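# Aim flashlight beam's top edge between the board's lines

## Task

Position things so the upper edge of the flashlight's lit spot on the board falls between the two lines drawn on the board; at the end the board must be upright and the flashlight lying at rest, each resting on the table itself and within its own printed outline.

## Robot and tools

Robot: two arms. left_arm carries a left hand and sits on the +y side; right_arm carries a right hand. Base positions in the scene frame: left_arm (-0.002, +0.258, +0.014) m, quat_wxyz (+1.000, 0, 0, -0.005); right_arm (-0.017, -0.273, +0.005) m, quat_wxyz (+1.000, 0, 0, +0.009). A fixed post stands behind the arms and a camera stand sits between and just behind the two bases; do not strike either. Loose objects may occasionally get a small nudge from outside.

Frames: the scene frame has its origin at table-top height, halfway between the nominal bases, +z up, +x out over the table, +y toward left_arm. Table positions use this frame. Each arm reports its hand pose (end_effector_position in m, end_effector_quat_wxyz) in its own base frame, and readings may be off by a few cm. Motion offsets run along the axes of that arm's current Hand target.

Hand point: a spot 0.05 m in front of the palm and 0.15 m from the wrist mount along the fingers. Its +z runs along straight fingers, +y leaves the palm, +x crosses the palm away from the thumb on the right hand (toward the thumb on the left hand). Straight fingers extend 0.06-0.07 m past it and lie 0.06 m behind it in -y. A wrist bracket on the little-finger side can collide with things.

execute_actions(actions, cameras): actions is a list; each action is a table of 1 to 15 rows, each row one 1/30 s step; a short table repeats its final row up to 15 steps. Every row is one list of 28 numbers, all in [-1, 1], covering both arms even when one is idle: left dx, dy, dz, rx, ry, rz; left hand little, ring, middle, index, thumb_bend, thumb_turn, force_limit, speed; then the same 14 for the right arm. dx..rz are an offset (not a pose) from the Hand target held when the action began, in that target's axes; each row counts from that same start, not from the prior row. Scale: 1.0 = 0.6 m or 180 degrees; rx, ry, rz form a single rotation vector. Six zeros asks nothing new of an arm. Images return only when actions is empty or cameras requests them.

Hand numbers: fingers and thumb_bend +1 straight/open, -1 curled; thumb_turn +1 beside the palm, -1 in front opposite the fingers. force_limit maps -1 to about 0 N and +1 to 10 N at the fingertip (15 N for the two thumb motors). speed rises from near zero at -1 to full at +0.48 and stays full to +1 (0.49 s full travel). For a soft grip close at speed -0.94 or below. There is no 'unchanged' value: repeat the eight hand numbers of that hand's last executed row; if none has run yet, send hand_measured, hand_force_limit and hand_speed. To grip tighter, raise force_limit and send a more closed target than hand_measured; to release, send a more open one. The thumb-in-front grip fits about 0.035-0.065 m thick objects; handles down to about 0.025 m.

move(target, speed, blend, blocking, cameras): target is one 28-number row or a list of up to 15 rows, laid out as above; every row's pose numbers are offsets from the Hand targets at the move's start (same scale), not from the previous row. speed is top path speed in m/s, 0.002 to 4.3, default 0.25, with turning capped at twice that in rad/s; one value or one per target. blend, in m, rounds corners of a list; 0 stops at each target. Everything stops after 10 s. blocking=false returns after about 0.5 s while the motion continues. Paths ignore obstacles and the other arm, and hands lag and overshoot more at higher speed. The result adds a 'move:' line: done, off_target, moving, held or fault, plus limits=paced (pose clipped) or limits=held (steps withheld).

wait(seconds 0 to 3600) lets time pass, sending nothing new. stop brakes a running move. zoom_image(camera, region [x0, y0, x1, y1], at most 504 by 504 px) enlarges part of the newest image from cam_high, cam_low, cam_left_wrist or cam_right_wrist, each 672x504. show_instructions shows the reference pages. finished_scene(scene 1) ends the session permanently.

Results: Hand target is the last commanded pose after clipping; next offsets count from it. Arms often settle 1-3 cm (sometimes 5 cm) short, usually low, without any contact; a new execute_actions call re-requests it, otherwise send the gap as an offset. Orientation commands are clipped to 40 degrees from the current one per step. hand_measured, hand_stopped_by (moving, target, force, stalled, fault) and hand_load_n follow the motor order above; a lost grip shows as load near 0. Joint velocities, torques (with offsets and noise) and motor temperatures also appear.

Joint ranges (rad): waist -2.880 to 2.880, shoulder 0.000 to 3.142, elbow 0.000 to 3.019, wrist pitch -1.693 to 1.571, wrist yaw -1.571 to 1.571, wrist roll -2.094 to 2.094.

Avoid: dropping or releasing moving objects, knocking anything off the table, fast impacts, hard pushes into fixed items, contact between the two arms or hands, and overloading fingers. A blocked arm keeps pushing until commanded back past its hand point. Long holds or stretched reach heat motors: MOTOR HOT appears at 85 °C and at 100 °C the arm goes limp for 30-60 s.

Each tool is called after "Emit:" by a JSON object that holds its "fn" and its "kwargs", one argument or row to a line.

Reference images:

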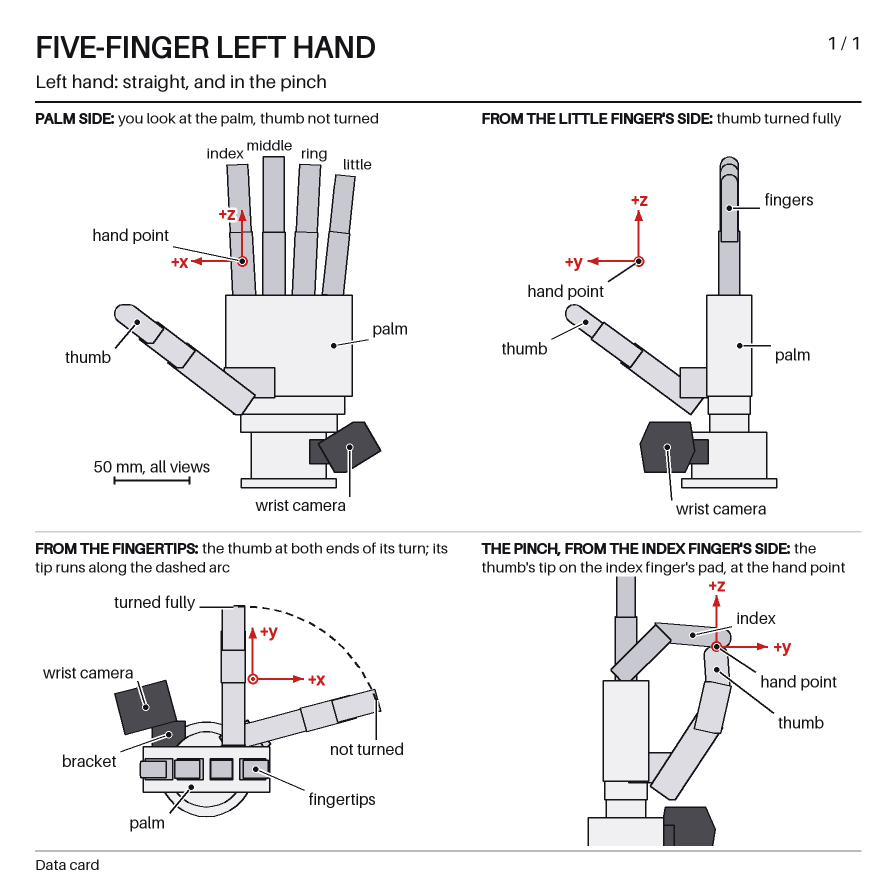

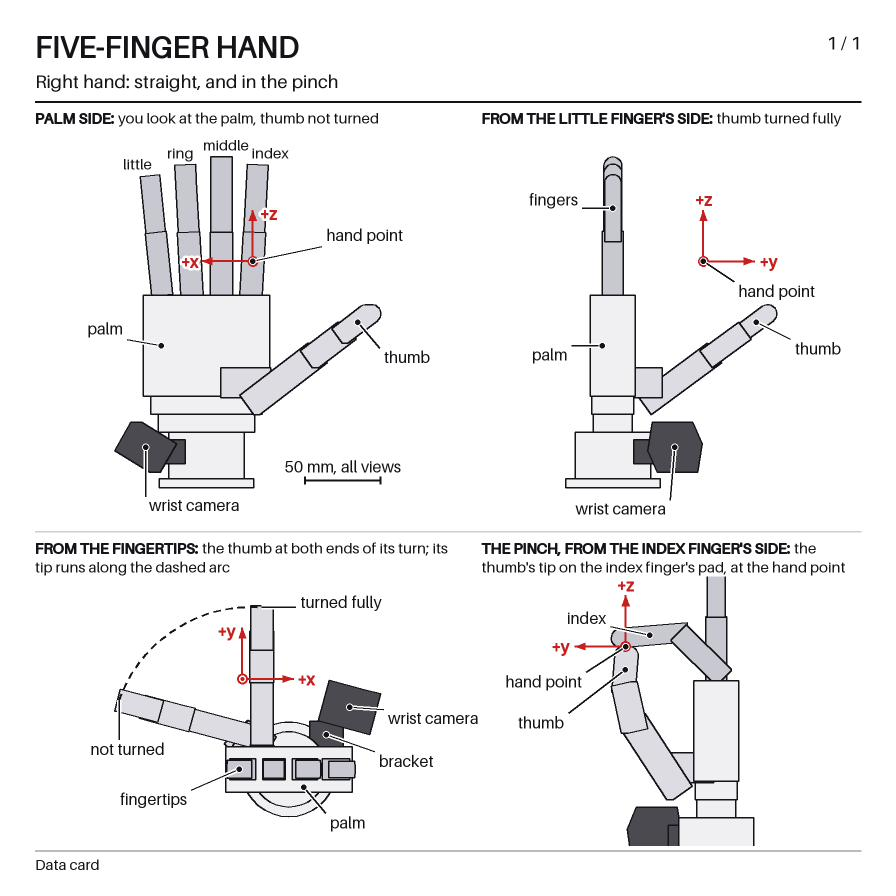

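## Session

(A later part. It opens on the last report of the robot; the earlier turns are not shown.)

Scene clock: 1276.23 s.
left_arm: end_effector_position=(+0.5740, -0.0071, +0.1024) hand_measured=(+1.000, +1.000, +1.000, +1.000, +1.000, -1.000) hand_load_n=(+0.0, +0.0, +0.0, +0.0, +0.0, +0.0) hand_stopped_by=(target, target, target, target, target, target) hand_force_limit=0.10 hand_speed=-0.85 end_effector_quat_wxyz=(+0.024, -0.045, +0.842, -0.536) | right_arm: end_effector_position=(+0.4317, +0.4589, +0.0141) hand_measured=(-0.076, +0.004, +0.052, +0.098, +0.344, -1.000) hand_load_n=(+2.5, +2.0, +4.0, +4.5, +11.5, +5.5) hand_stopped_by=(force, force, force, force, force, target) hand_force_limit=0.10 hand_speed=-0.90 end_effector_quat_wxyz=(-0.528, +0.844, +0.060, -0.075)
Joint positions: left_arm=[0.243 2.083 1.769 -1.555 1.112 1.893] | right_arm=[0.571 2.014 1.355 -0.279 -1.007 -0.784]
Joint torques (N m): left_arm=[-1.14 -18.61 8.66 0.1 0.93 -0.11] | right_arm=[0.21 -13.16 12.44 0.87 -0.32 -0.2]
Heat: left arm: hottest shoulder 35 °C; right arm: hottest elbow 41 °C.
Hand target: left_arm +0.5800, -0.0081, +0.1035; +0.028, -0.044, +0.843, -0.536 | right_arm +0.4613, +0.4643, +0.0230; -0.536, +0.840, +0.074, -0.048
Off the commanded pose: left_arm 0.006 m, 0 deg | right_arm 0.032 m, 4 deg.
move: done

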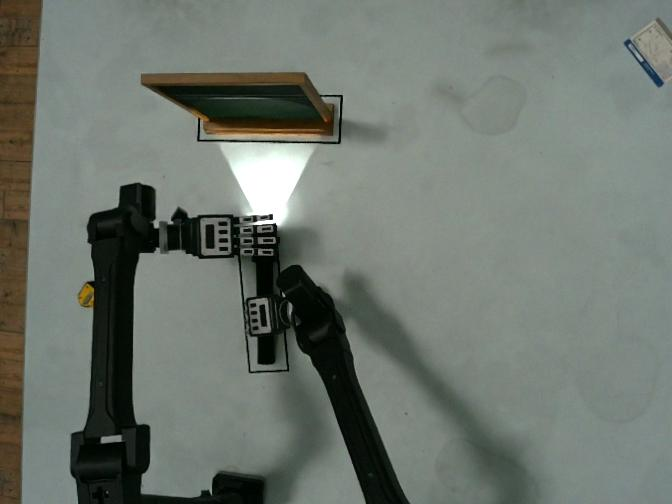

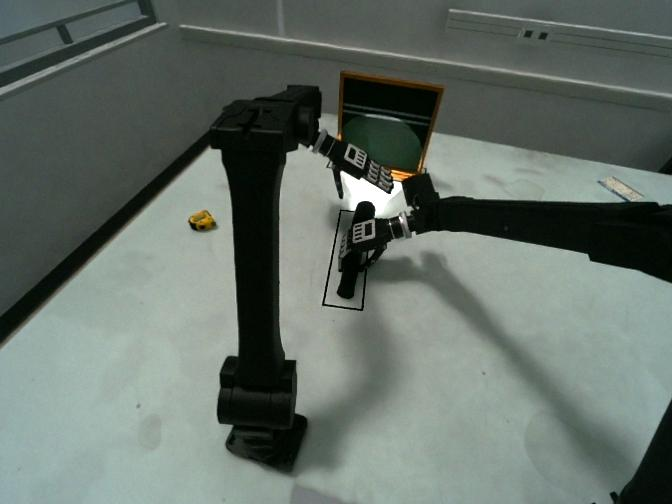

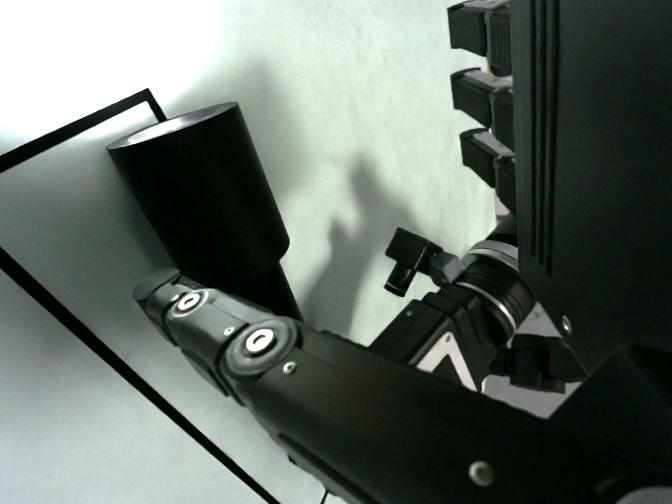

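Emit:
{"fn": "move", "kwargs": {
  "target": [
    [0.0017,0.1138,0.0717,0,0,0,1,1,1,1,1,-1,0.1,-0.85,-0.02,0,0.002,0,0.008,0.004,-0.2,-0.2,-0.2,-0.2,0.1,-1,0.1,-0.9]
  ],
  "speed": 0.08,
  "cameras": ["cam_high","cam_left_wrist"]
}}

Scene clock: 1291.83 s.
left_arm: end_effector_position=(+0.5818, -0.0106, +0.0284) hand_measured=(+1.000, +1.000, +1.000, +1.000, +1.000, -1.000) hand_load_n=(+0.0, -0.5, +0.0, +0.0, +0.0, +0.0) hand_stopped_by=(target, target, target, target, target, target) hand_force_limit=0.10 hand_speed=-0.85 end_effector_quat_wxyz=(+0.035, -0.043, +0.843, -0.534) | right_arm: end_effector_position=(+0.4369, +0.4615, +0.0136) hand_measured=(-0.076, +0.004, +0.052, +0.098, +0.344, -1.000) hand_load_n=(+3.5, +2.0, +3.5, +4.0, +12.0, +4.5) hand_stopped_by=(force, force, force, force, force, target) hand_force_limit=0.10 hand_speed=-0.90 end_effector_quat_wxyz=(-0.531, +0.843, +0.053, -0.065)
Joint positions: left_arm=[0.235 2.155 1.69 -1.352 1.116 1.858] | right_arm=[0.571 2.014 1.347 -0.231 -0.991 -0.751]
Joint torques (N m): left_arm=[-1.85 -18.96 6.61 0.28 0.94 -0.1] | right_arm=[1.14 -15.44 8.51 1.95 0 -0.02]
Heat: left arm: hottest shoulder 35 °C; right arm: hottest elbow 42 °C.
Hand target: left_arm +0.5799, -0.0183, +0.0234; +0.028, -0.044, +0.843, -0.536 | right_arm +0.4494, +0.4633, +0.0225; -0.537, +0.841, +0.062, -0.041
Off the commanded pose: left_arm 0.009 m, 1 deg | right_arm 0.015 m, 3 deg.
move: off_target (right_arm)

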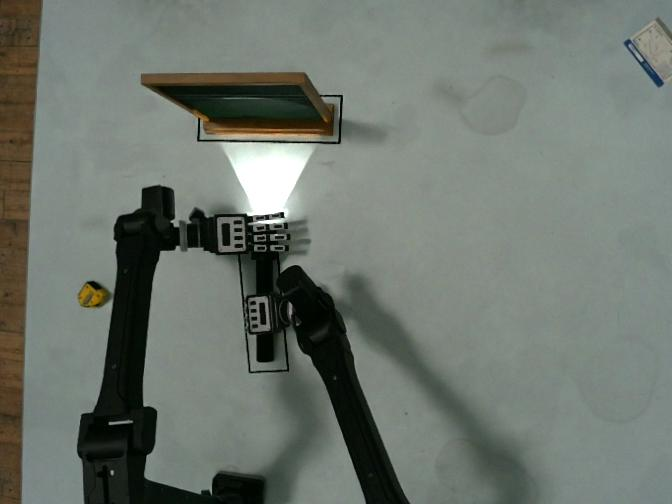

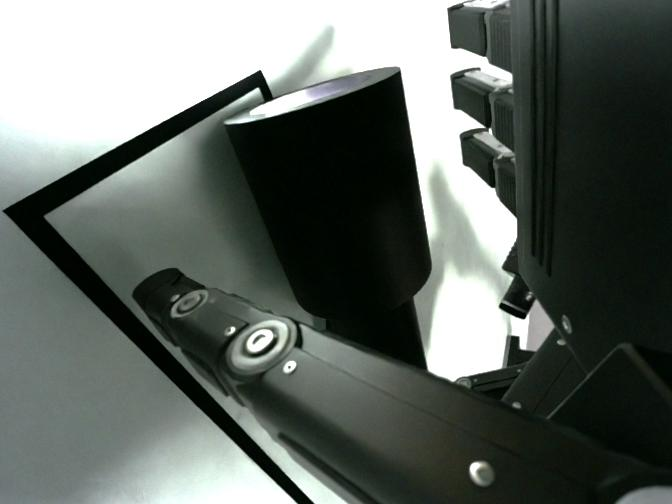

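Emit:
{"fn": "move", "kwargs": {
  "target": [
    [0.0007,0.0123,0.0132,0,0,0,1,1,1,1,1,-1,0.1,-0.85,0,0,0,0,0,0,-0.2,-0.2,-0.2,-0.2,0.1,-1,0.1,-0.9]
  ],
  "speed": 0.05
}}

Emit:
{"fn": "move", "kwargs": {
  "target": [
    [0,0,0,0,0,0,1,-0.4,-0.4,-0.4,0.1,-1,-0.3,-0.9,0,0,0,0,0,0,0.2,0.2,0.2,0.22,0.42,-1,0.1,-0.93]
  ],
  "cameras": ["cam_high","cam_low","cam_left_wrist"]
}}

Emit:
{"fn": "zoom_image", "kwargs": {
  "camera": "cam_high",
  "region": [190, 200, 350, 400]
}}

Scene clock: 1298.50 s.
left_arm: end_effector_position=(+0.5828, -0.0145, +0.0201) hand_measured=(+1.000, +1.000, +1.000, +1.000, +1.000, -1.000) hand_load_n=(+0.0, +0.0, +0.0, +0.0, +0.0, +0.0) hand_stopped_by=(target, target, target, target, target, target) hand_force_limit=0.10 hand_speed=-0.85 end_effector_quat_wxyz=(+0.037, -0.042, +0.844, -0.534) | right_arm: end_effector_position=(+0.4368, +0.4615, +0.0137) hand_measured=(-0.076, +0.004, +0.052, +0.098, +0.344, -1.000) hand_load_n=(+3.5, +2.0, +3.5, +3.5, +11.5, +4.5) hand_stopped_by=(force, force, force, force, force, target) hand_force_limit=0.10 hand_speed=-0.90 end_effector_quat_wxyz=(-0.531, +0.843, +0.053, -0.065)
Joint positions: left_arm=[0.228 2.16 1.677 -1.316 1.117 1.843] | right_arm=[0.571 2.014 1.347 -0.231 -0.991 -0.75]
Joint torques (N m): left_arm=[-1.79 -18.73 6.5 0.13 0.94 -0.08] | right_arm=[1.26 -15.33 8.51 1.89 -0.02 -0.02]
Heat: left arm: hottest shoulder 35 °C; right arm: hottest elbow 42 °C.
Hand target: left_arm +0.5801, -0.0223, +0.0135; +0.028, -0.044, +0.843, -0.536 | right_arm +0.4493, +0.4632, +0.0225; -0.537, +0.841, +0.062, -0.041
Off the commanded pose: left_arm 0.011 m, 1 deg | right_arm 0.015 m, 3 deg.
move: off_target (left_arm)

Scene clock: 1301.70 s.
left_arm: end_effector_position=(+0.5833, -0.0195, +0.0212) hand_measured=(+1.000, +0.200, +0.192, +0.184, +0.602, -1.000) hand_load_n=(+0.0, +2.0, +3.5, +4.0, +10.5, +1.0) hand_stopped_by=(target, force, force, force, force, target) hand_force_limit=-0.30 hand_speed=-0.90 end_effector_quat_wxyz=(+0.036, -0.040, +0.842, -0.537) | right_arm: end_effector_position=(+0.4394, +0.4615, +0.0123) hand_measured=(+0.200, +0.200, +0.200, +0.220, +0.420, -1.000) hand_load_n=(+0.0, +0.0, +0.0, +0.5, +0.0, +0.0) hand_stopped_by=(target, target, target, target, target, target) hand_force_limit=0.10 hand_speed=-0.93 end_effector_quat_wxyz=(-0.530, +0.844, +0.053, -0.058)
Joint positions: left_arm=[0.222 2.16 1.677 -1.315 1.125 1.842] | right_arm=[0.571 2.014 1.345 -0.22 -0.981 -0.75]
Joint torques (N m): left_arm=[-1.26 -18.73 6.5 0.21 0.62 -0.1] | right_arm=[1.08 -15.27 8.62 1.5 -0.38 -0.01]
Heat: left arm: hottest shoulder 35 °C; right arm: hottest elbow 41 °C.
Hand target: left_arm +0.5801, -0.0224, +0.0135; +0.028, -0.044, +0.843, -0.536 | right_arm +0.4493, +0.4633, +0.0225; -0.537, +0.840, +0.062, -0.041
Off the commanded pose: left_arm 0.009 m, 1 deg | right_arm 0.014 m, 2 deg.
move: done

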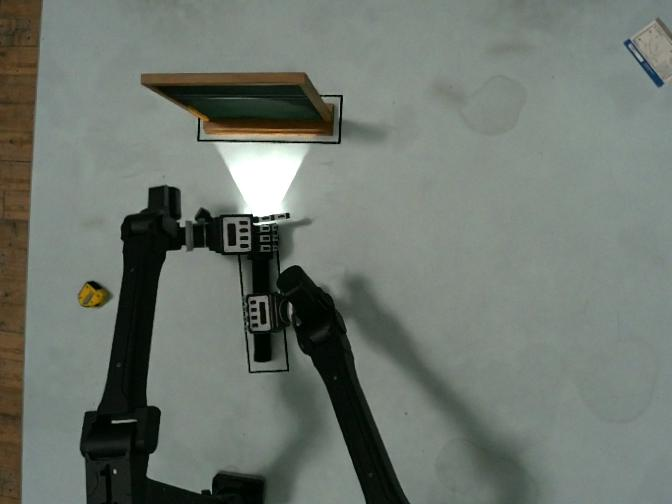

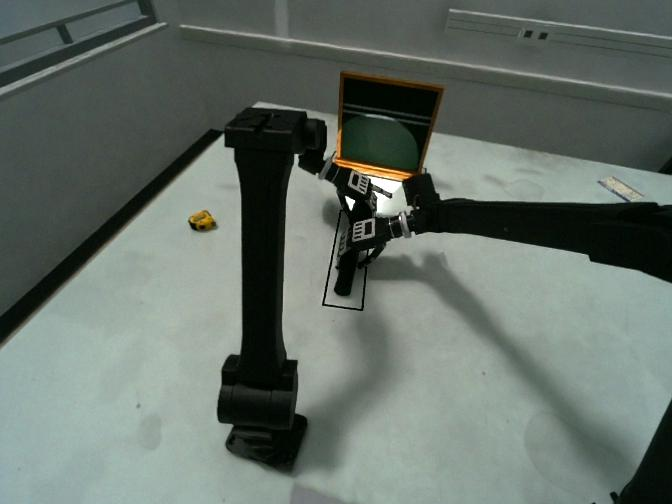

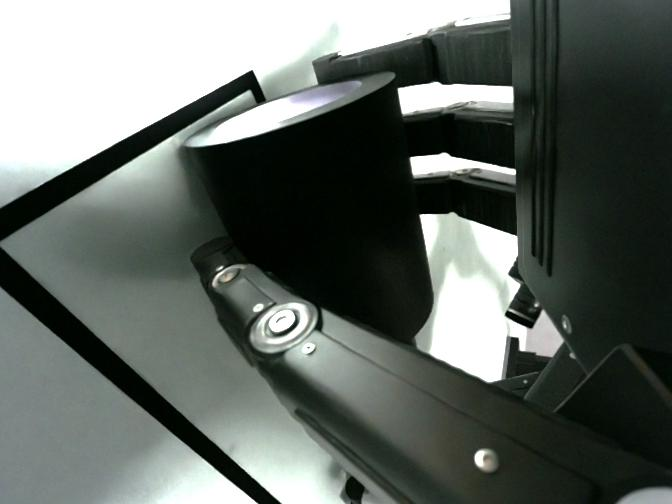

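Scaled by 2.520 from the camera's image (finer frame: 960x720).

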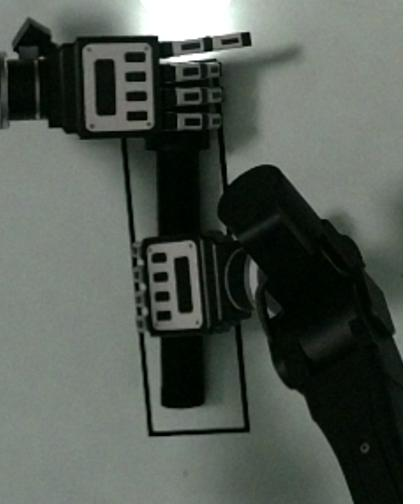

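Emit:
{"fn": "zoom_image", "kwargs": {
  "camera": "cam_low",
  "region": [340, 95, 400, 125]
}}

Scaled by 8.400 from the camera's image (finer frame: 960x720).

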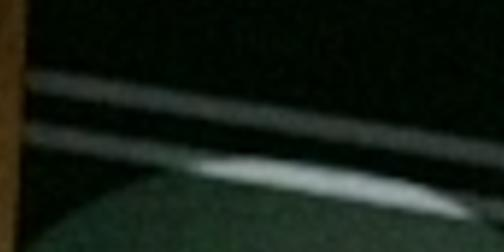

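Emit:
{"fn": "move", "kwargs": {
  "target": [
    [0,0,0,0,0,0,1,-0.4,-0.4,-0.4,0.1,-1,-0.3,-0.9,-0.0463,0.007,-0.0151,0,0,0,0.2,0.2,0.2,0.22,0.42,-1,0.1,-0.93]
  ],
  "speed": 0.04
}}

Emit:
{"fn": "move", "kwargs": {
  "target": [
    [0,0,0,0,0,0,1,-0.4,-0.4,-0.4,0.1,-1,-0.3,-0.9,0,0,0,0,0,0,0.06,0.06,0.06,0.06,0.2,-1,-0.4,-0.92]
  ],
  "cameras": ["cam_high","cam_low"]
}}

Emit:
{"fn": "zoom_image", "kwargs": {
  "camera": "cam_high",
  "region": [190, 200, 350, 400]
}}

Scene clock: 1321.03 s.
left_arm: end_effector_position=(+0.5826, -0.0197, +0.0216) hand_measured=(+1.000, +0.200, +0.192, +0.184, +0.602, -1.000) hand_load_n=(+0.0, +0.0, +2.5, +6.0, +9.0, +3.5) hand_stopped_by=(target, force, force, force, force, target) hand_force_limit=-0.30 hand_speed=-0.90 end_effector_quat_wxyz=(+0.033, -0.045, +0.841, -0.538) | right_arm: end_effector_position=(+0.4233, +0.4505, +0.0133) hand_measured=(+0.200, +0.200, +0.200, +0.220, +0.420, -1.000) hand_load_n=(+0.0, +0.0, +1.0, +1.0, +0.5, +0.0) hand_stopped_by=(target, target, target, target, target, target) hand_force_limit=0.10 hand_speed=-0.93 end_effector_quat_wxyz=(-0.533, +0.843, +0.057, -0.049)
Joint positions: left_arm=[0.222 2.16 1.677 -1.315 1.125 1.83] | right_arm=[0.571 1.965 1.26 -0.162 -0.976 -0.75]
Joint torques (N m): left_arm=[-1.26 -18.84 6.5 0.2 0.63 0] | right_arm=[1.38 -15.74 7.15 1.28 -0.42 0.03]
Heat: left arm: hottest shoulder 34 °C; right arm: hottest elbow 40 °C.
Hand target: left_arm +0.5801, -0.0224, +0.0135; +0.028, -0.044, +0.843, -0.536 | right_arm +0.4234, +0.4493, +0.0226; -0.537, +0.840, +0.062, -0.041
Off the commanded pose: left_arm 0.009 m, 1 deg | right_arm 0.009 m, 1 deg.
move: done

Scene clock: 1321.90 s.
left_arm: end_effector_position=(+0.5823, -0.0198, +0.0217) hand_measured=(+1.000, +0.200, +0.192, +0.184, +0.602, -1.000) hand_load_n=(+0.0, +0.0, +2.5, +7.0, +9.0, +4.5) hand_stopped_by=(target, force, force, force, force, target) hand_force_limit=-0.30 hand_speed=-0.90 end_effector_quat_wxyz=(+0.032, -0.047, +0.841, -0.538) | right_arm: end_effector_position=(+0.4219, +0.4521, +0.0138) hand_measured=(+0.062, +0.090, +0.120, +0.132, +0.358, -1.000) hand_load_n=(+2.5, +3.0, +2.0, +3.0, +4.5, +0.0) hand_stopped_by=(force, force, force, force, force, target) hand_force_limit=-0.40 hand_speed=-0.92 end_effector_quat_wxyz=(-0.533, +0.842, +0.059, -0.049)
Joint positions: left_arm=[0.222 2.16 1.677 -1.315 1.125 1.825] | right_arm=[0.575 1.965 1.26 -0.162 -0.976 -0.751]
Joint torques (N m): left_arm=[-1.2 -18.9 6.45 0.23 0.64 0.06] | right_arm=[1.14 -15.33 7.12 1.18 -0.42 0.03]
Heat: left arm: hottest shoulder 34 °C; right arm: hottest elbow 40 °C.
Hand target: left_arm +0.5801, -0.0223, +0.0136; +0.028, -0.044, +0.843, -0.536 | right_arm +0.4233, +0.4494, +0.0226; -0.537, +0.840, +0.063, -0.041
Off the commanded pose: left_arm 0.009 m, 1 deg | right_arm 0.009 m, 1 deg.
move: done

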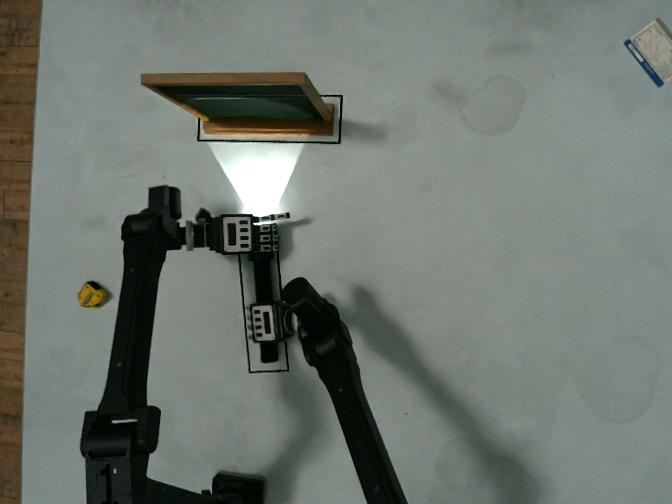

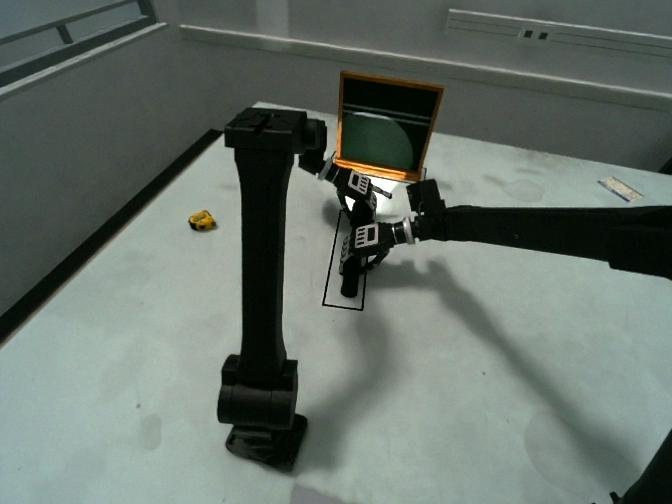

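Scaled by 2.520 from the camera's image (finer frame: 960x720).

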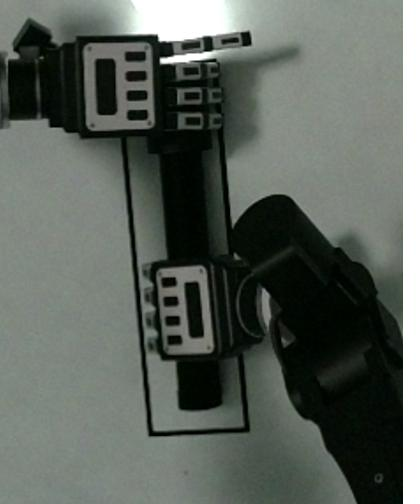

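Emit:
{"fn": "zoom_image", "kwargs": {
  "camera": "cam_low",
  "region": [340, 95, 400, 125]
}}

Scaled by 8.400 from the camera's image (finer frame: 960x720).

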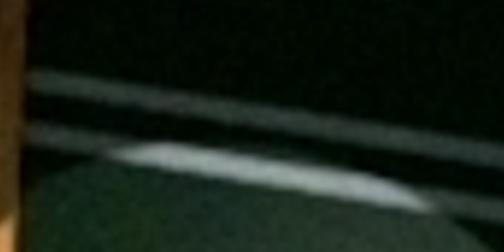

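Emit:
{"fn": "move", "kwargs": {
  "target": [
    [0,0,0,0,0,0,1,0.3,0.3,0.3,0.7,-1,-0.3,-0.94,0,0,0,0,0,0,0.06,0.06,0.06,0.06,0.2,-1,-0.4,-0.92]
  ]
}}

Emit:
{"fn": "move", "kwargs": {
  "target": [
    [0,0,0,0,0,0,1,0.3,0.3,0.3,0.7,-1,-0.3,-0.94,0,0,0,0,0,0,0.14,0.14,0.16,0.17,0.4,-1,-0.4,-0.96]
  ],
  "cameras": ["cam_high","cam_low","cam_left_wrist"]
}}

Emit:
{"fn": "zoom_image", "kwargs": {
  "camera": "cam_high",
  "region": [190, 200, 350, 400]
}}

Emit:
{"fn": "zoom_image", "kwargs": {
  "camera": "cam_low",
  "region": [340, 95, 400, 125]
}}

Scene clock: 1334.90 s.
left_arm: end_effector_position=(+0.5819, -0.0193, +0.0207) hand_measured=(+1.000, +0.300, +0.300, +0.300, +0.700, -1.000) hand_load_n=(+0.0, +0.0, +0.0, +0.0, +0.0, +0.0) hand_stopped_by=(target, target, target, target, target, target) hand_force_limit=-0.30 hand_speed=-0.94 end_effector_quat_wxyz=(+0.031, -0.047, +0.842, -0.536) | right_arm: end_effector_position=(+0.4220, +0.4521, +0.0140) hand_measured=(+0.062, +0.090, +0.120, +0.132, +0.358, -1.000) hand_load_n=(+2.0, +2.0, +1.0, +2.5, +5.5, +0.0) hand_stopped_by=(force, force, force, force, force, target) hand_force_limit=-0.40 hand_speed=-0.92 end_effector_quat_wxyz=(-0.533, +0.842, +0.060, -0.049)
Joint positions: left_arm=[0.222 2.161 1.677 -1.315 1.121 1.825] | right_arm=[0.575 1.964 1.26 -0.162 -0.976 -0.752]
Joint torques (N m): left_arm=[-1.32 -18.9 6.49 0.21 0.79 0.06] | right_arm=[1.2 -15.33 7.04 1.17 -0.44 0.04]
Heat: left arm: hottest shoulder 34 °C; right arm: hottest elbow 39 °C.
Hand target: left_arm +0.5801, -0.0223, +0.0134; +0.028, -0.044, +0.843, -0.536 | right_arm +0.4233, +0.4494, +0.0226; -0.537, +0.840, +0.063, -0.041
Off the commanded pose: left_arm 0.008 m, 0 deg | right_arm 0.009 m, 1 deg.
move: done

Scene clock: 1335.83 s.
left_arm: end_effector_position=(+0.5819, -0.0193, +0.0207) hand_measured=(+1.000, +0.300, +0.300, +0.300, +0.700, -1.000) hand_load_n=(+0.0, +0.0, +0.0, +0.0, +0.0, +0.0) hand_stopped_by=(target, target, target, target, target, target) hand_force_limit=-0.30 hand_speed=-0.94 end_effector_quat_wxyz=(+0.031, -0.047, +0.842, -0.536) | right_arm: end_effector_position=(+0.4176, +0.4492, +0.0101) hand_measured=(+0.140, +0.140, +0.160, +0.170, +0.400, -1.000) hand_load_n=(+0.0, +0.0, +0.0, +0.0, +0.0, +0.5) hand_stopped_by=(target, target, target, target, target, target) hand_force_limit=-0.40 hand_speed=-0.96 end_effector_quat_wxyz=(-0.531, +0.844, +0.058, -0.052)
Joint positions: left_arm=[0.222 2.161 1.677 -1.315 1.121 1.825] | right_arm=[0.575 1.963 1.248 -0.162 -0.976 -0.753]
Joint torques (N m): left_arm=[-1.26 -18.9 6.48 0.23 0.79 0.06] | right_arm=[1.26 -15.27 7.92 1.1 -0.44 0.06]
Heat: left arm: hottest shoulder 34 °C; right arm: hottest elbow 39 °C.
Hand target: left_arm +0.5801, -0.0223, +0.0134; +0.028, -0.044, +0.843, -0.536 | right_arm +0.4232, +0.4494, +0.0227; -0.537, +0.840, +0.063, -0.041
Off the commanded pose: left_arm 0.008 m, 0 deg | right_arm 0.014 m, 2 deg.
move: done

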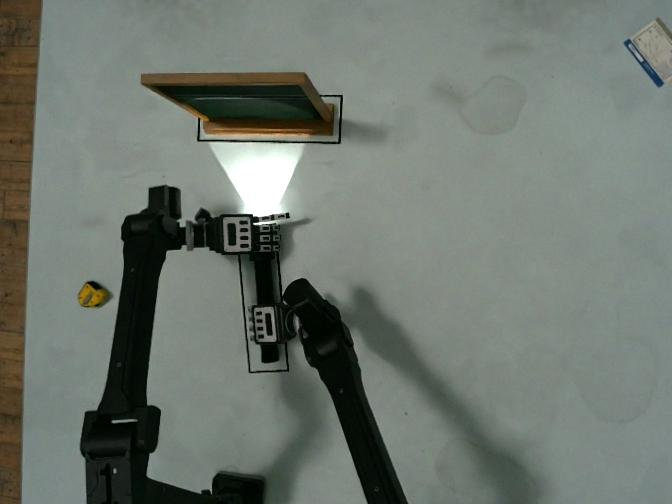

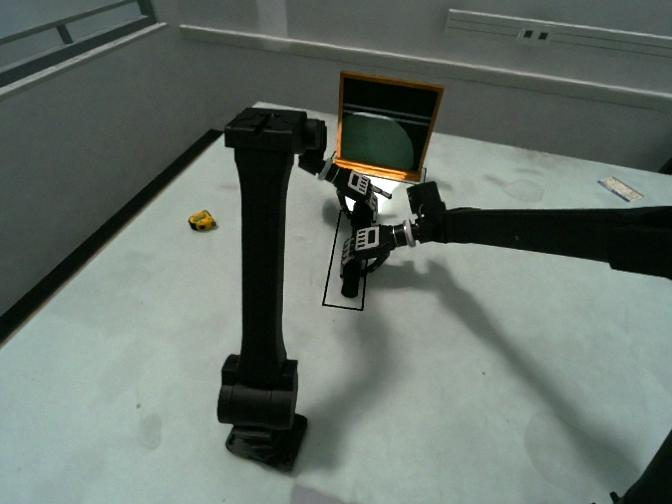

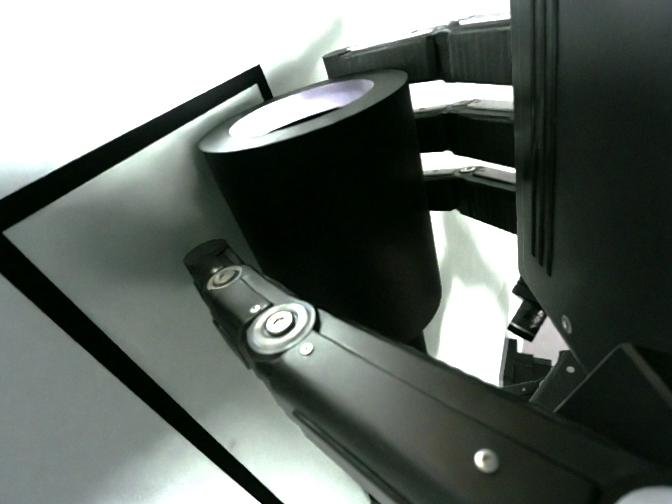

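Scaled by 2.520 from the camera's image (finer frame: 960x720).

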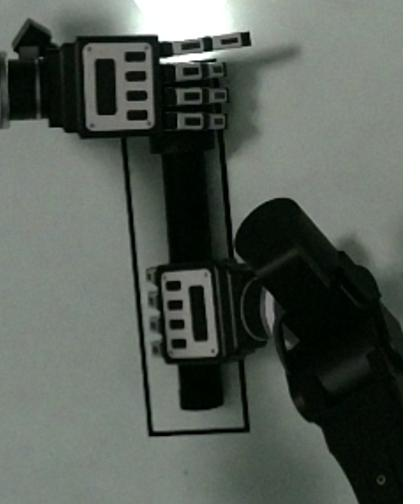

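Scaled by 8.400 from the camera's image (finer frame: 960x720).

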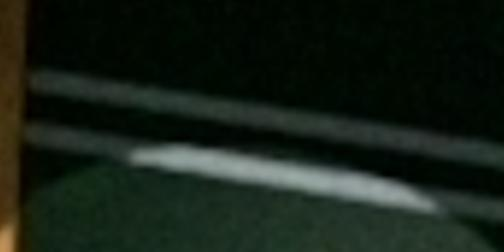

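Emit:
{"fn": "move", "kwargs": {
  "target": [
    [-0.0017,0.007,-0.015,0,0,0,1,0.3,0.3,0.3,0.7,-1,-0.3,-0.94,0.003,-0.0083,0.018,0,0,0,0.14,0.14,0.16,0.17,0.4,-1,-0.4,-0.96]
  ],
  "speed": 0.03,
  "cameras": ["cam_high","cam_low"]
}}

Emit:
{"fn": "zoom_image", "kwargs": {
  "camera": "cam_high",
  "region": [190, 200, 350, 400]
}}

Scene clock: 1348.67 s.
left_arm: end_effector_position=(+0.5779, -0.0194, +0.0155) hand_measured=(+1.000, +0.300, +0.300, +0.300, +0.700, -1.000) hand_load_n=(+0.0, +0.0, +0.0, +0.0, +0.0, -0.5) hand_stopped_by=(target, target, target, target, target, target) hand_force_limit=-0.30 hand_speed=-0.94 end_effector_quat_wxyz=(+0.025, -0.042, +0.843, -0.536) | right_arm: end_effector_position=(+0.4166, +0.4514, +0.0095) hand_measured=(+0.140, +0.140, +0.160, +0.170, +0.400, -1.000) hand_load_n=(+0.0, +0.0, +0.0, +0.0, +0.0, +0.0) hand_stopped_by=(target, target, target, target, target, target) hand_force_limit=-0.40 hand_speed=-0.96 end_effector_quat_wxyz=(-0.529, +0.845, +0.055, -0.052)
Joint positions: left_arm=[0.222 2.171 1.677 -1.337 1.117 1.855] | right_arm=[0.58 1.963 1.248 -0.158 -0.967 -0.743]
Joint torques (N m): left_arm=[-0.15 -18.9 7.77 -0.43 0.78 0.13] | right_arm=[2.43 -14.39 9.31 1.52 -0.36 0.18]
Heat: left arm: hottest shoulder 33 °C; right arm: hottest elbow 39 °C.
Hand target: left_arm +0.5801, -0.0123, +0.0135; +0.028, -0.044, +0.843, -0.536 | right_arm +0.4233, +0.4614, +0.0226; -0.537, +0.840, +0.063, -0.041
Off the commanded pose: left_arm 0.008 m, 0 deg | right_arm 0.018 m, 2 deg.
move: off_target (right_arm)

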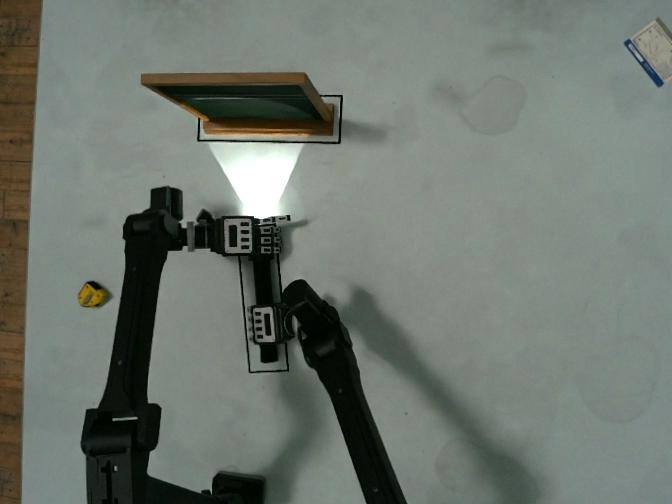

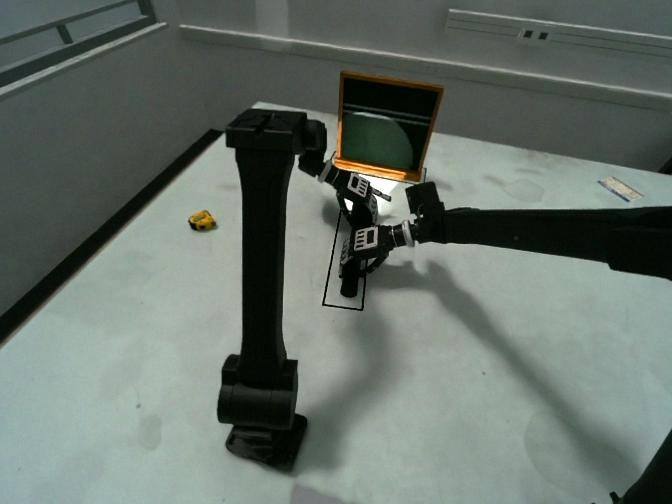

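Scaled by 2.520 from the camera's image (finer frame: 960x720).

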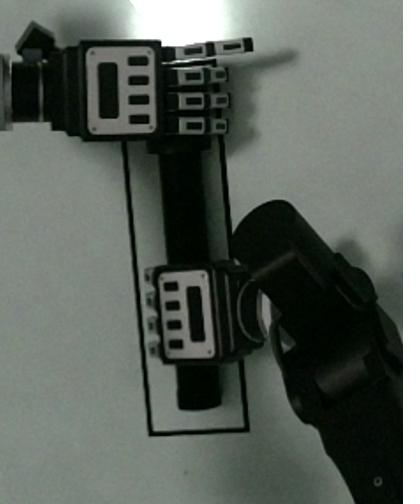

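Emit:
{"fn": "move", "kwargs": {
  "target": [
    [0,0,0,0,0,0,1,0.3,0.3,0.3,0.7,-1,-0.3,-0.94,0,0,0,0,0,0,1,1,1,1,0.8,-1,-0.4,-0.85]
  ],
  "cameras": ["cam_high","cam_right_wrist"]
}}

Emit:
{"fn": "zoom_image", "kwargs": {
  "camera": "cam_high",
  "region": [190, 200, 350, 400]
}}

Scene clock: 1357.27 s.
left_arm: end_effector_position=(+0.5778, -0.0192, +0.0152) hand_measured=(+1.000, +0.300, +0.300, +0.300, +0.700, -1.000) hand_load_n=(+0.0, +0.0, +0.0, +0.0, +0.0, +0.0) hand_stopped_by=(target, target, target, target, target, target) hand_force_limit=-0.30 hand_speed=-0.94 end_effector_quat_wxyz=(+0.025, -0.042, +0.843, -0.536) | right_arm: end_effector_position=(+0.4135, +0.4570, +0.0141) hand_measured=(+1.000, +1.000, +1.000, +1.000, +0.798, -1.000) hand_load_n=(+0.0, +0.0, +0.0, +0.0, -2.5, -0.5) hand_stopped_by=(target, target, target, target, target, target) hand_force_limit=-0.40 hand_speed=-0.85 end_effector_quat_wxyz=(-0.533, +0.842, +0.061, -0.052)
Joint positions: left_arm=[0.222 2.171 1.677 -1.337 1.116 1.856] | right_arm=[0.59 1.958 1.248 -0.148 -0.971 -0.738]
Joint torques (N m): left_arm=[-0.09 -18.84 7.79 -0.46 0.85 0.09] | right_arm=[1.44 -13.8 9.35 1.22 -0.19 0.13]
Heat: left arm: hottest shoulder 33 °C; right arm: hottest elbow 39 °C.
Hand target: left_arm +0.5800, -0.0123, +0.0135; +0.028, -0.044, +0.843, -0.536 | right_arm +0.4233, +0.4614, +0.0226; -0.537, +0.841, +0.062, -0.041
Off the commanded pose: left_arm 0.008 m, 0 deg | right_arm 0.014 m, 1 deg.
move: done

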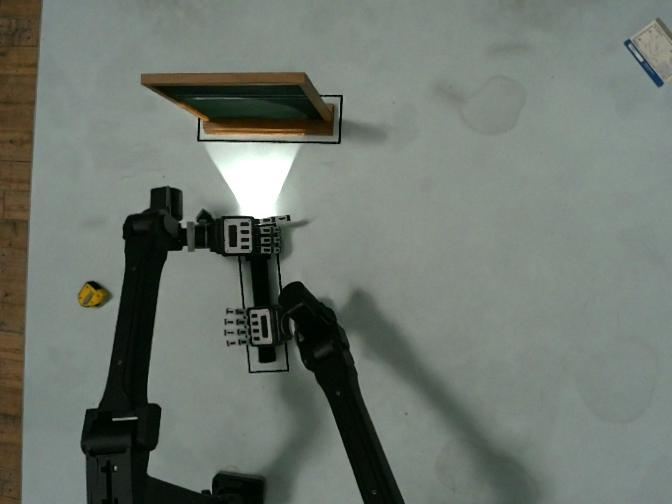

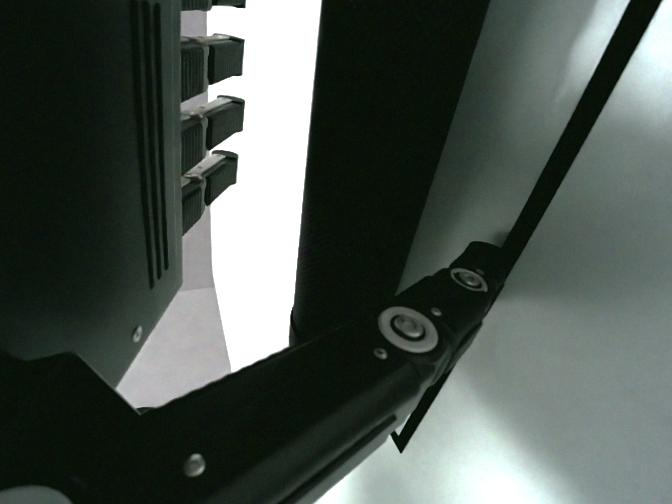

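Scaled by 2.520 from the camera's image (finer frame: 960x720).

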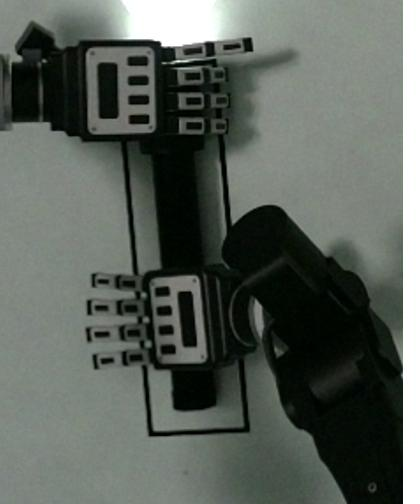

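Emit:
{"fn": "move", "kwargs": {
  "target": [
    [0,0,0,0,0,0,1,0.3,0.3,0.3,0.7,-1,-0.3,-0.94,0,-0.121,-0.056,0,0,0,1,1,1,1,0.8,-1,-0.4,-0.85],
    [0,0,0,0,0,0,1,0.3,0.3,0.3,0.7,-1,-0.3,-0.94,-0.169,-0.131,-0.311,0,0,0,1,1,1,1,0.8,-1,-0.4,-0.85]
  ],
  "speed": [0.06,0.2],
  "cameras": ["cam_high","cam_low"]
}}

Emit:
{"fn": "zoom_image", "kwargs": {
  "camera": "cam_high",
  "region": [190, 200, 350, 400]
}}

Emit:
{"fn": "zoom_image", "kwargs": {
  "camera": "cam_low",
  "region": [340, 95, 400, 125]
}}

Scene clock: 1369.17 s.
left_arm: end_effector_position=(+0.5778, -0.0192, +0.0152) hand_measured=(+1.000, +0.300, +0.300, +0.300, +0.700, -1.000) hand_load_n=(+0.0, +0.0, +0.0, +0.0, +0.0, +0.0) hand_stopped_by=(target, target, target, target, target, target) hand_force_limit=-0.30 hand_speed=-0.94 end_effector_quat_wxyz=(+0.025, -0.042, +0.843, -0.536) | right_arm: end_effector_position=(+0.3394, +0.3126, +0.1661) hand_measured=(+1.000, +1.000, +1.000, +1.000, +0.798, -1.000) hand_load_n=(+0.0, +0.0, -0.5, +0.0, +0.0, +0.0) hand_stopped_by=(target, target, target, target, target, target) hand_force_limit=-0.40 hand_speed=-0.85 end_effector_quat_wxyz=(-0.534, +0.842, +0.057, -0.048)
Joint positions: left_arm=[0.222 2.171 1.677 -1.337 1.116 1.856] | right_arm=[0.405 1.447 1.053 -0.694 -1.071 -1.011]
Joint torques (N m): left_arm=[-0.03 -18.84 7.77 -0.49 0.84 0.09] | right_arm=[1.2 -8.7 9.87 0.46 -0.65 -0.05]
Heat: left arm: hottest shoulder 33 °C; right arm: hottest elbow 40 °C.
Hand target: left_arm +0.5800, -0.0123, +0.0135; +0.028, -0.044, +0.843, -0.536 | right_arm +0.3435, +0.3116, +0.1725; -0.537, +0.840, +0.062, -0.041
Off the commanded pose: left_arm 0.007 m, 0 deg | right_arm 0.008 m, 1 deg.
move: done

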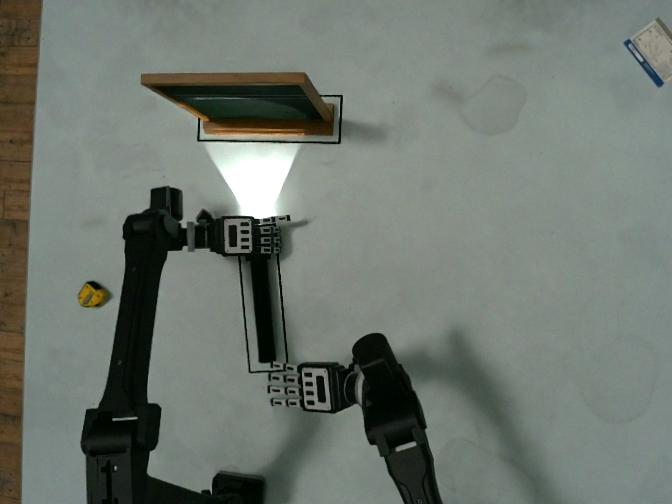

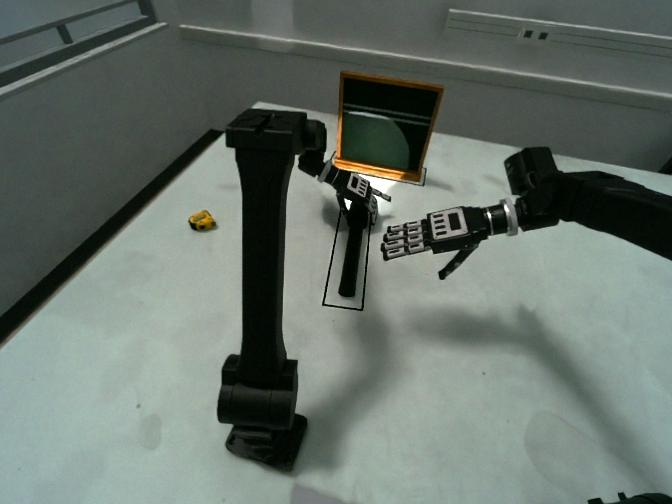

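Scaled by 2.520 from the camera's image (finer frame: 960x720).

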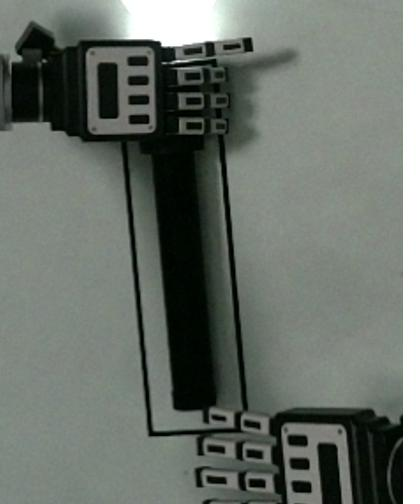

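Scaled by 8.400 from the camera's image (finer frame: 960x720).

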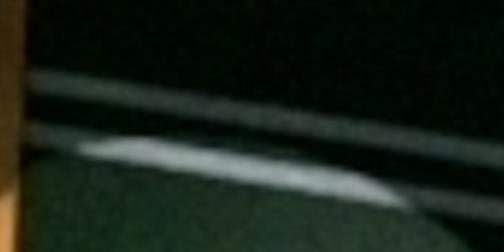

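Emit:
{"fn": "move", "kwargs": {
  "target": [
    [0,0,0,0,0,0,1,1,1,1,1,-1,-0.3,-0.9,0,0,0,0,0,0,1,1,1,1,0.8,-1,-0.4,-0.85]
  ],
  "cameras": ["cam_high","cam_low","cam_left_wrist"]
}}

Emit:
{"fn": "zoom_image", "kwargs": {
  "camera": "cam_high",
  "region": [190, 200, 350, 400]
}}

Emit:
{"fn": "zoom_image", "kwargs": {
  "camera": "cam_low",
  "region": [340, 95, 400, 125]
}}

Scene clock: 1375.73 s.
left_arm: end_effector_position=(+0.5778, -0.0211, +0.0173) hand_measured=(+1.000, +1.000, +1.000, +1.000, +0.998, -1.000) hand_load_n=(+0.0, +0.0, +0.0, +0.0, -3.0, -0.5) hand_stopped_by=(target, target, target, target, target, target) hand_force_limit=-0.30 hand_speed=-0.90 end_effector_quat_wxyz=(+0.025, -0.044, +0.839, -0.541) | right_arm: end_effector_position=(+0.3395, +0.3126, +0.1661) hand_measured=(+1.000, +1.000, +1.000, +1.000, +0.798, -1.000) hand_load_n=(+0.0, +0.0, +0.0, +0.0, +0.0, +0.0) hand_stopped_by=(target, target, target, target, target, target) hand_force_limit=-0.40 hand_speed=-0.85 end_effector_quat_wxyz=(-0.534, +0.842, +0.058, -0.048)
Joint positions: left_arm=[0.222 2.171 1.677 -1.341 1.129 1.856] | right_arm=[0.405 1.447 1.053 -0.694 -1.071 -1.013]
Joint torques (N m): left_arm=[-0.03 -18.9 7.77 -0.28 0.35 0.09] | right_arm=[0.97 -8.82 9.92 0.44 -0.65 -0.05]
Heat: left arm: hottest shoulder 33 °C; right arm: hottest elbow 40 °C.
Hand target: left_arm +0.5800, -0.0123, +0.0135; +0.028, -0.044, +0.843, -0.536 | right_arm +0.3435, +0.3116, +0.1725; -0.537, +0.841, +0.063, -0.041
Off the commanded pose: left_arm 0.010 m, 1 deg | right_arm 0.008 m, 1 deg.
move: done

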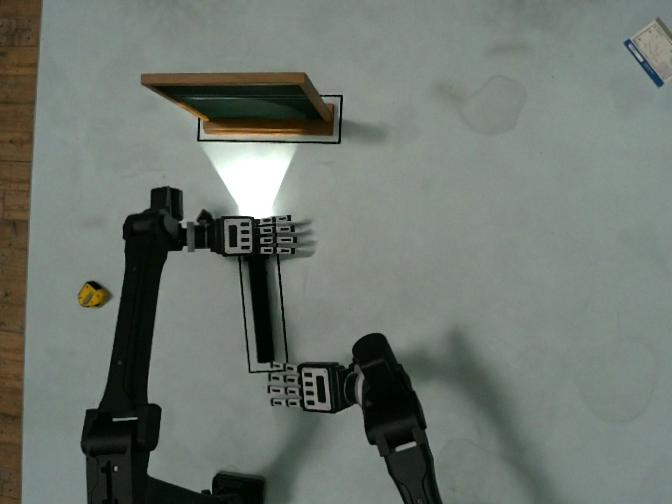

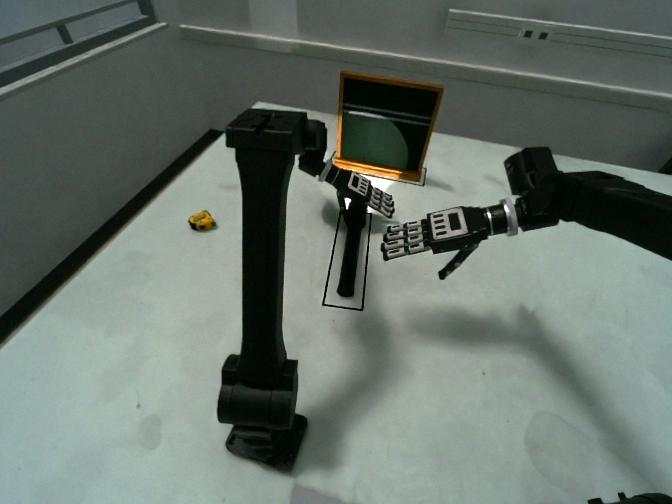

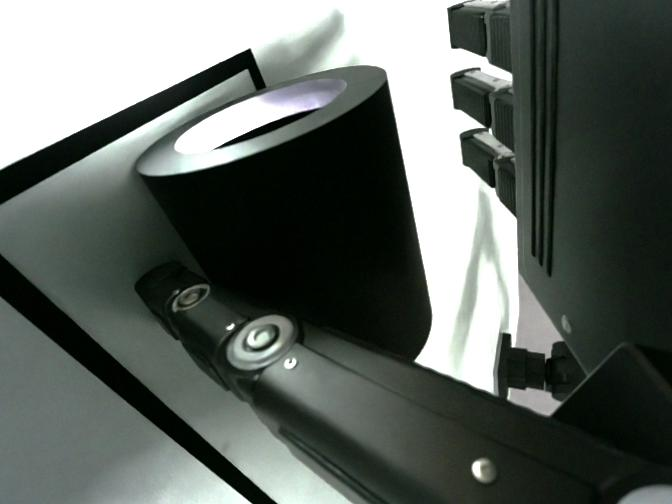

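Scaled by 2.520 from the camera's image (finer frame: 960x720).

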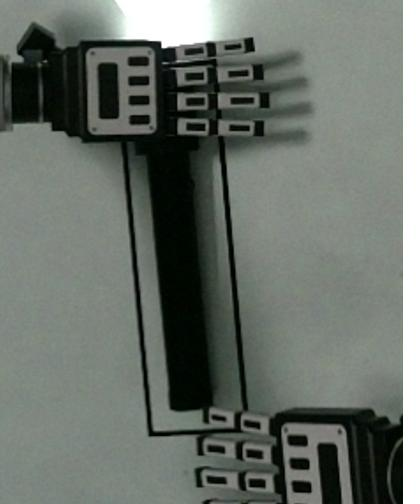

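Scaled by 8.400 from the camera's image (finer frame: 960x720).

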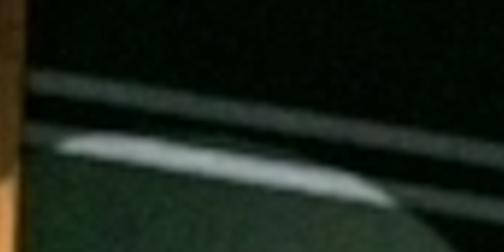

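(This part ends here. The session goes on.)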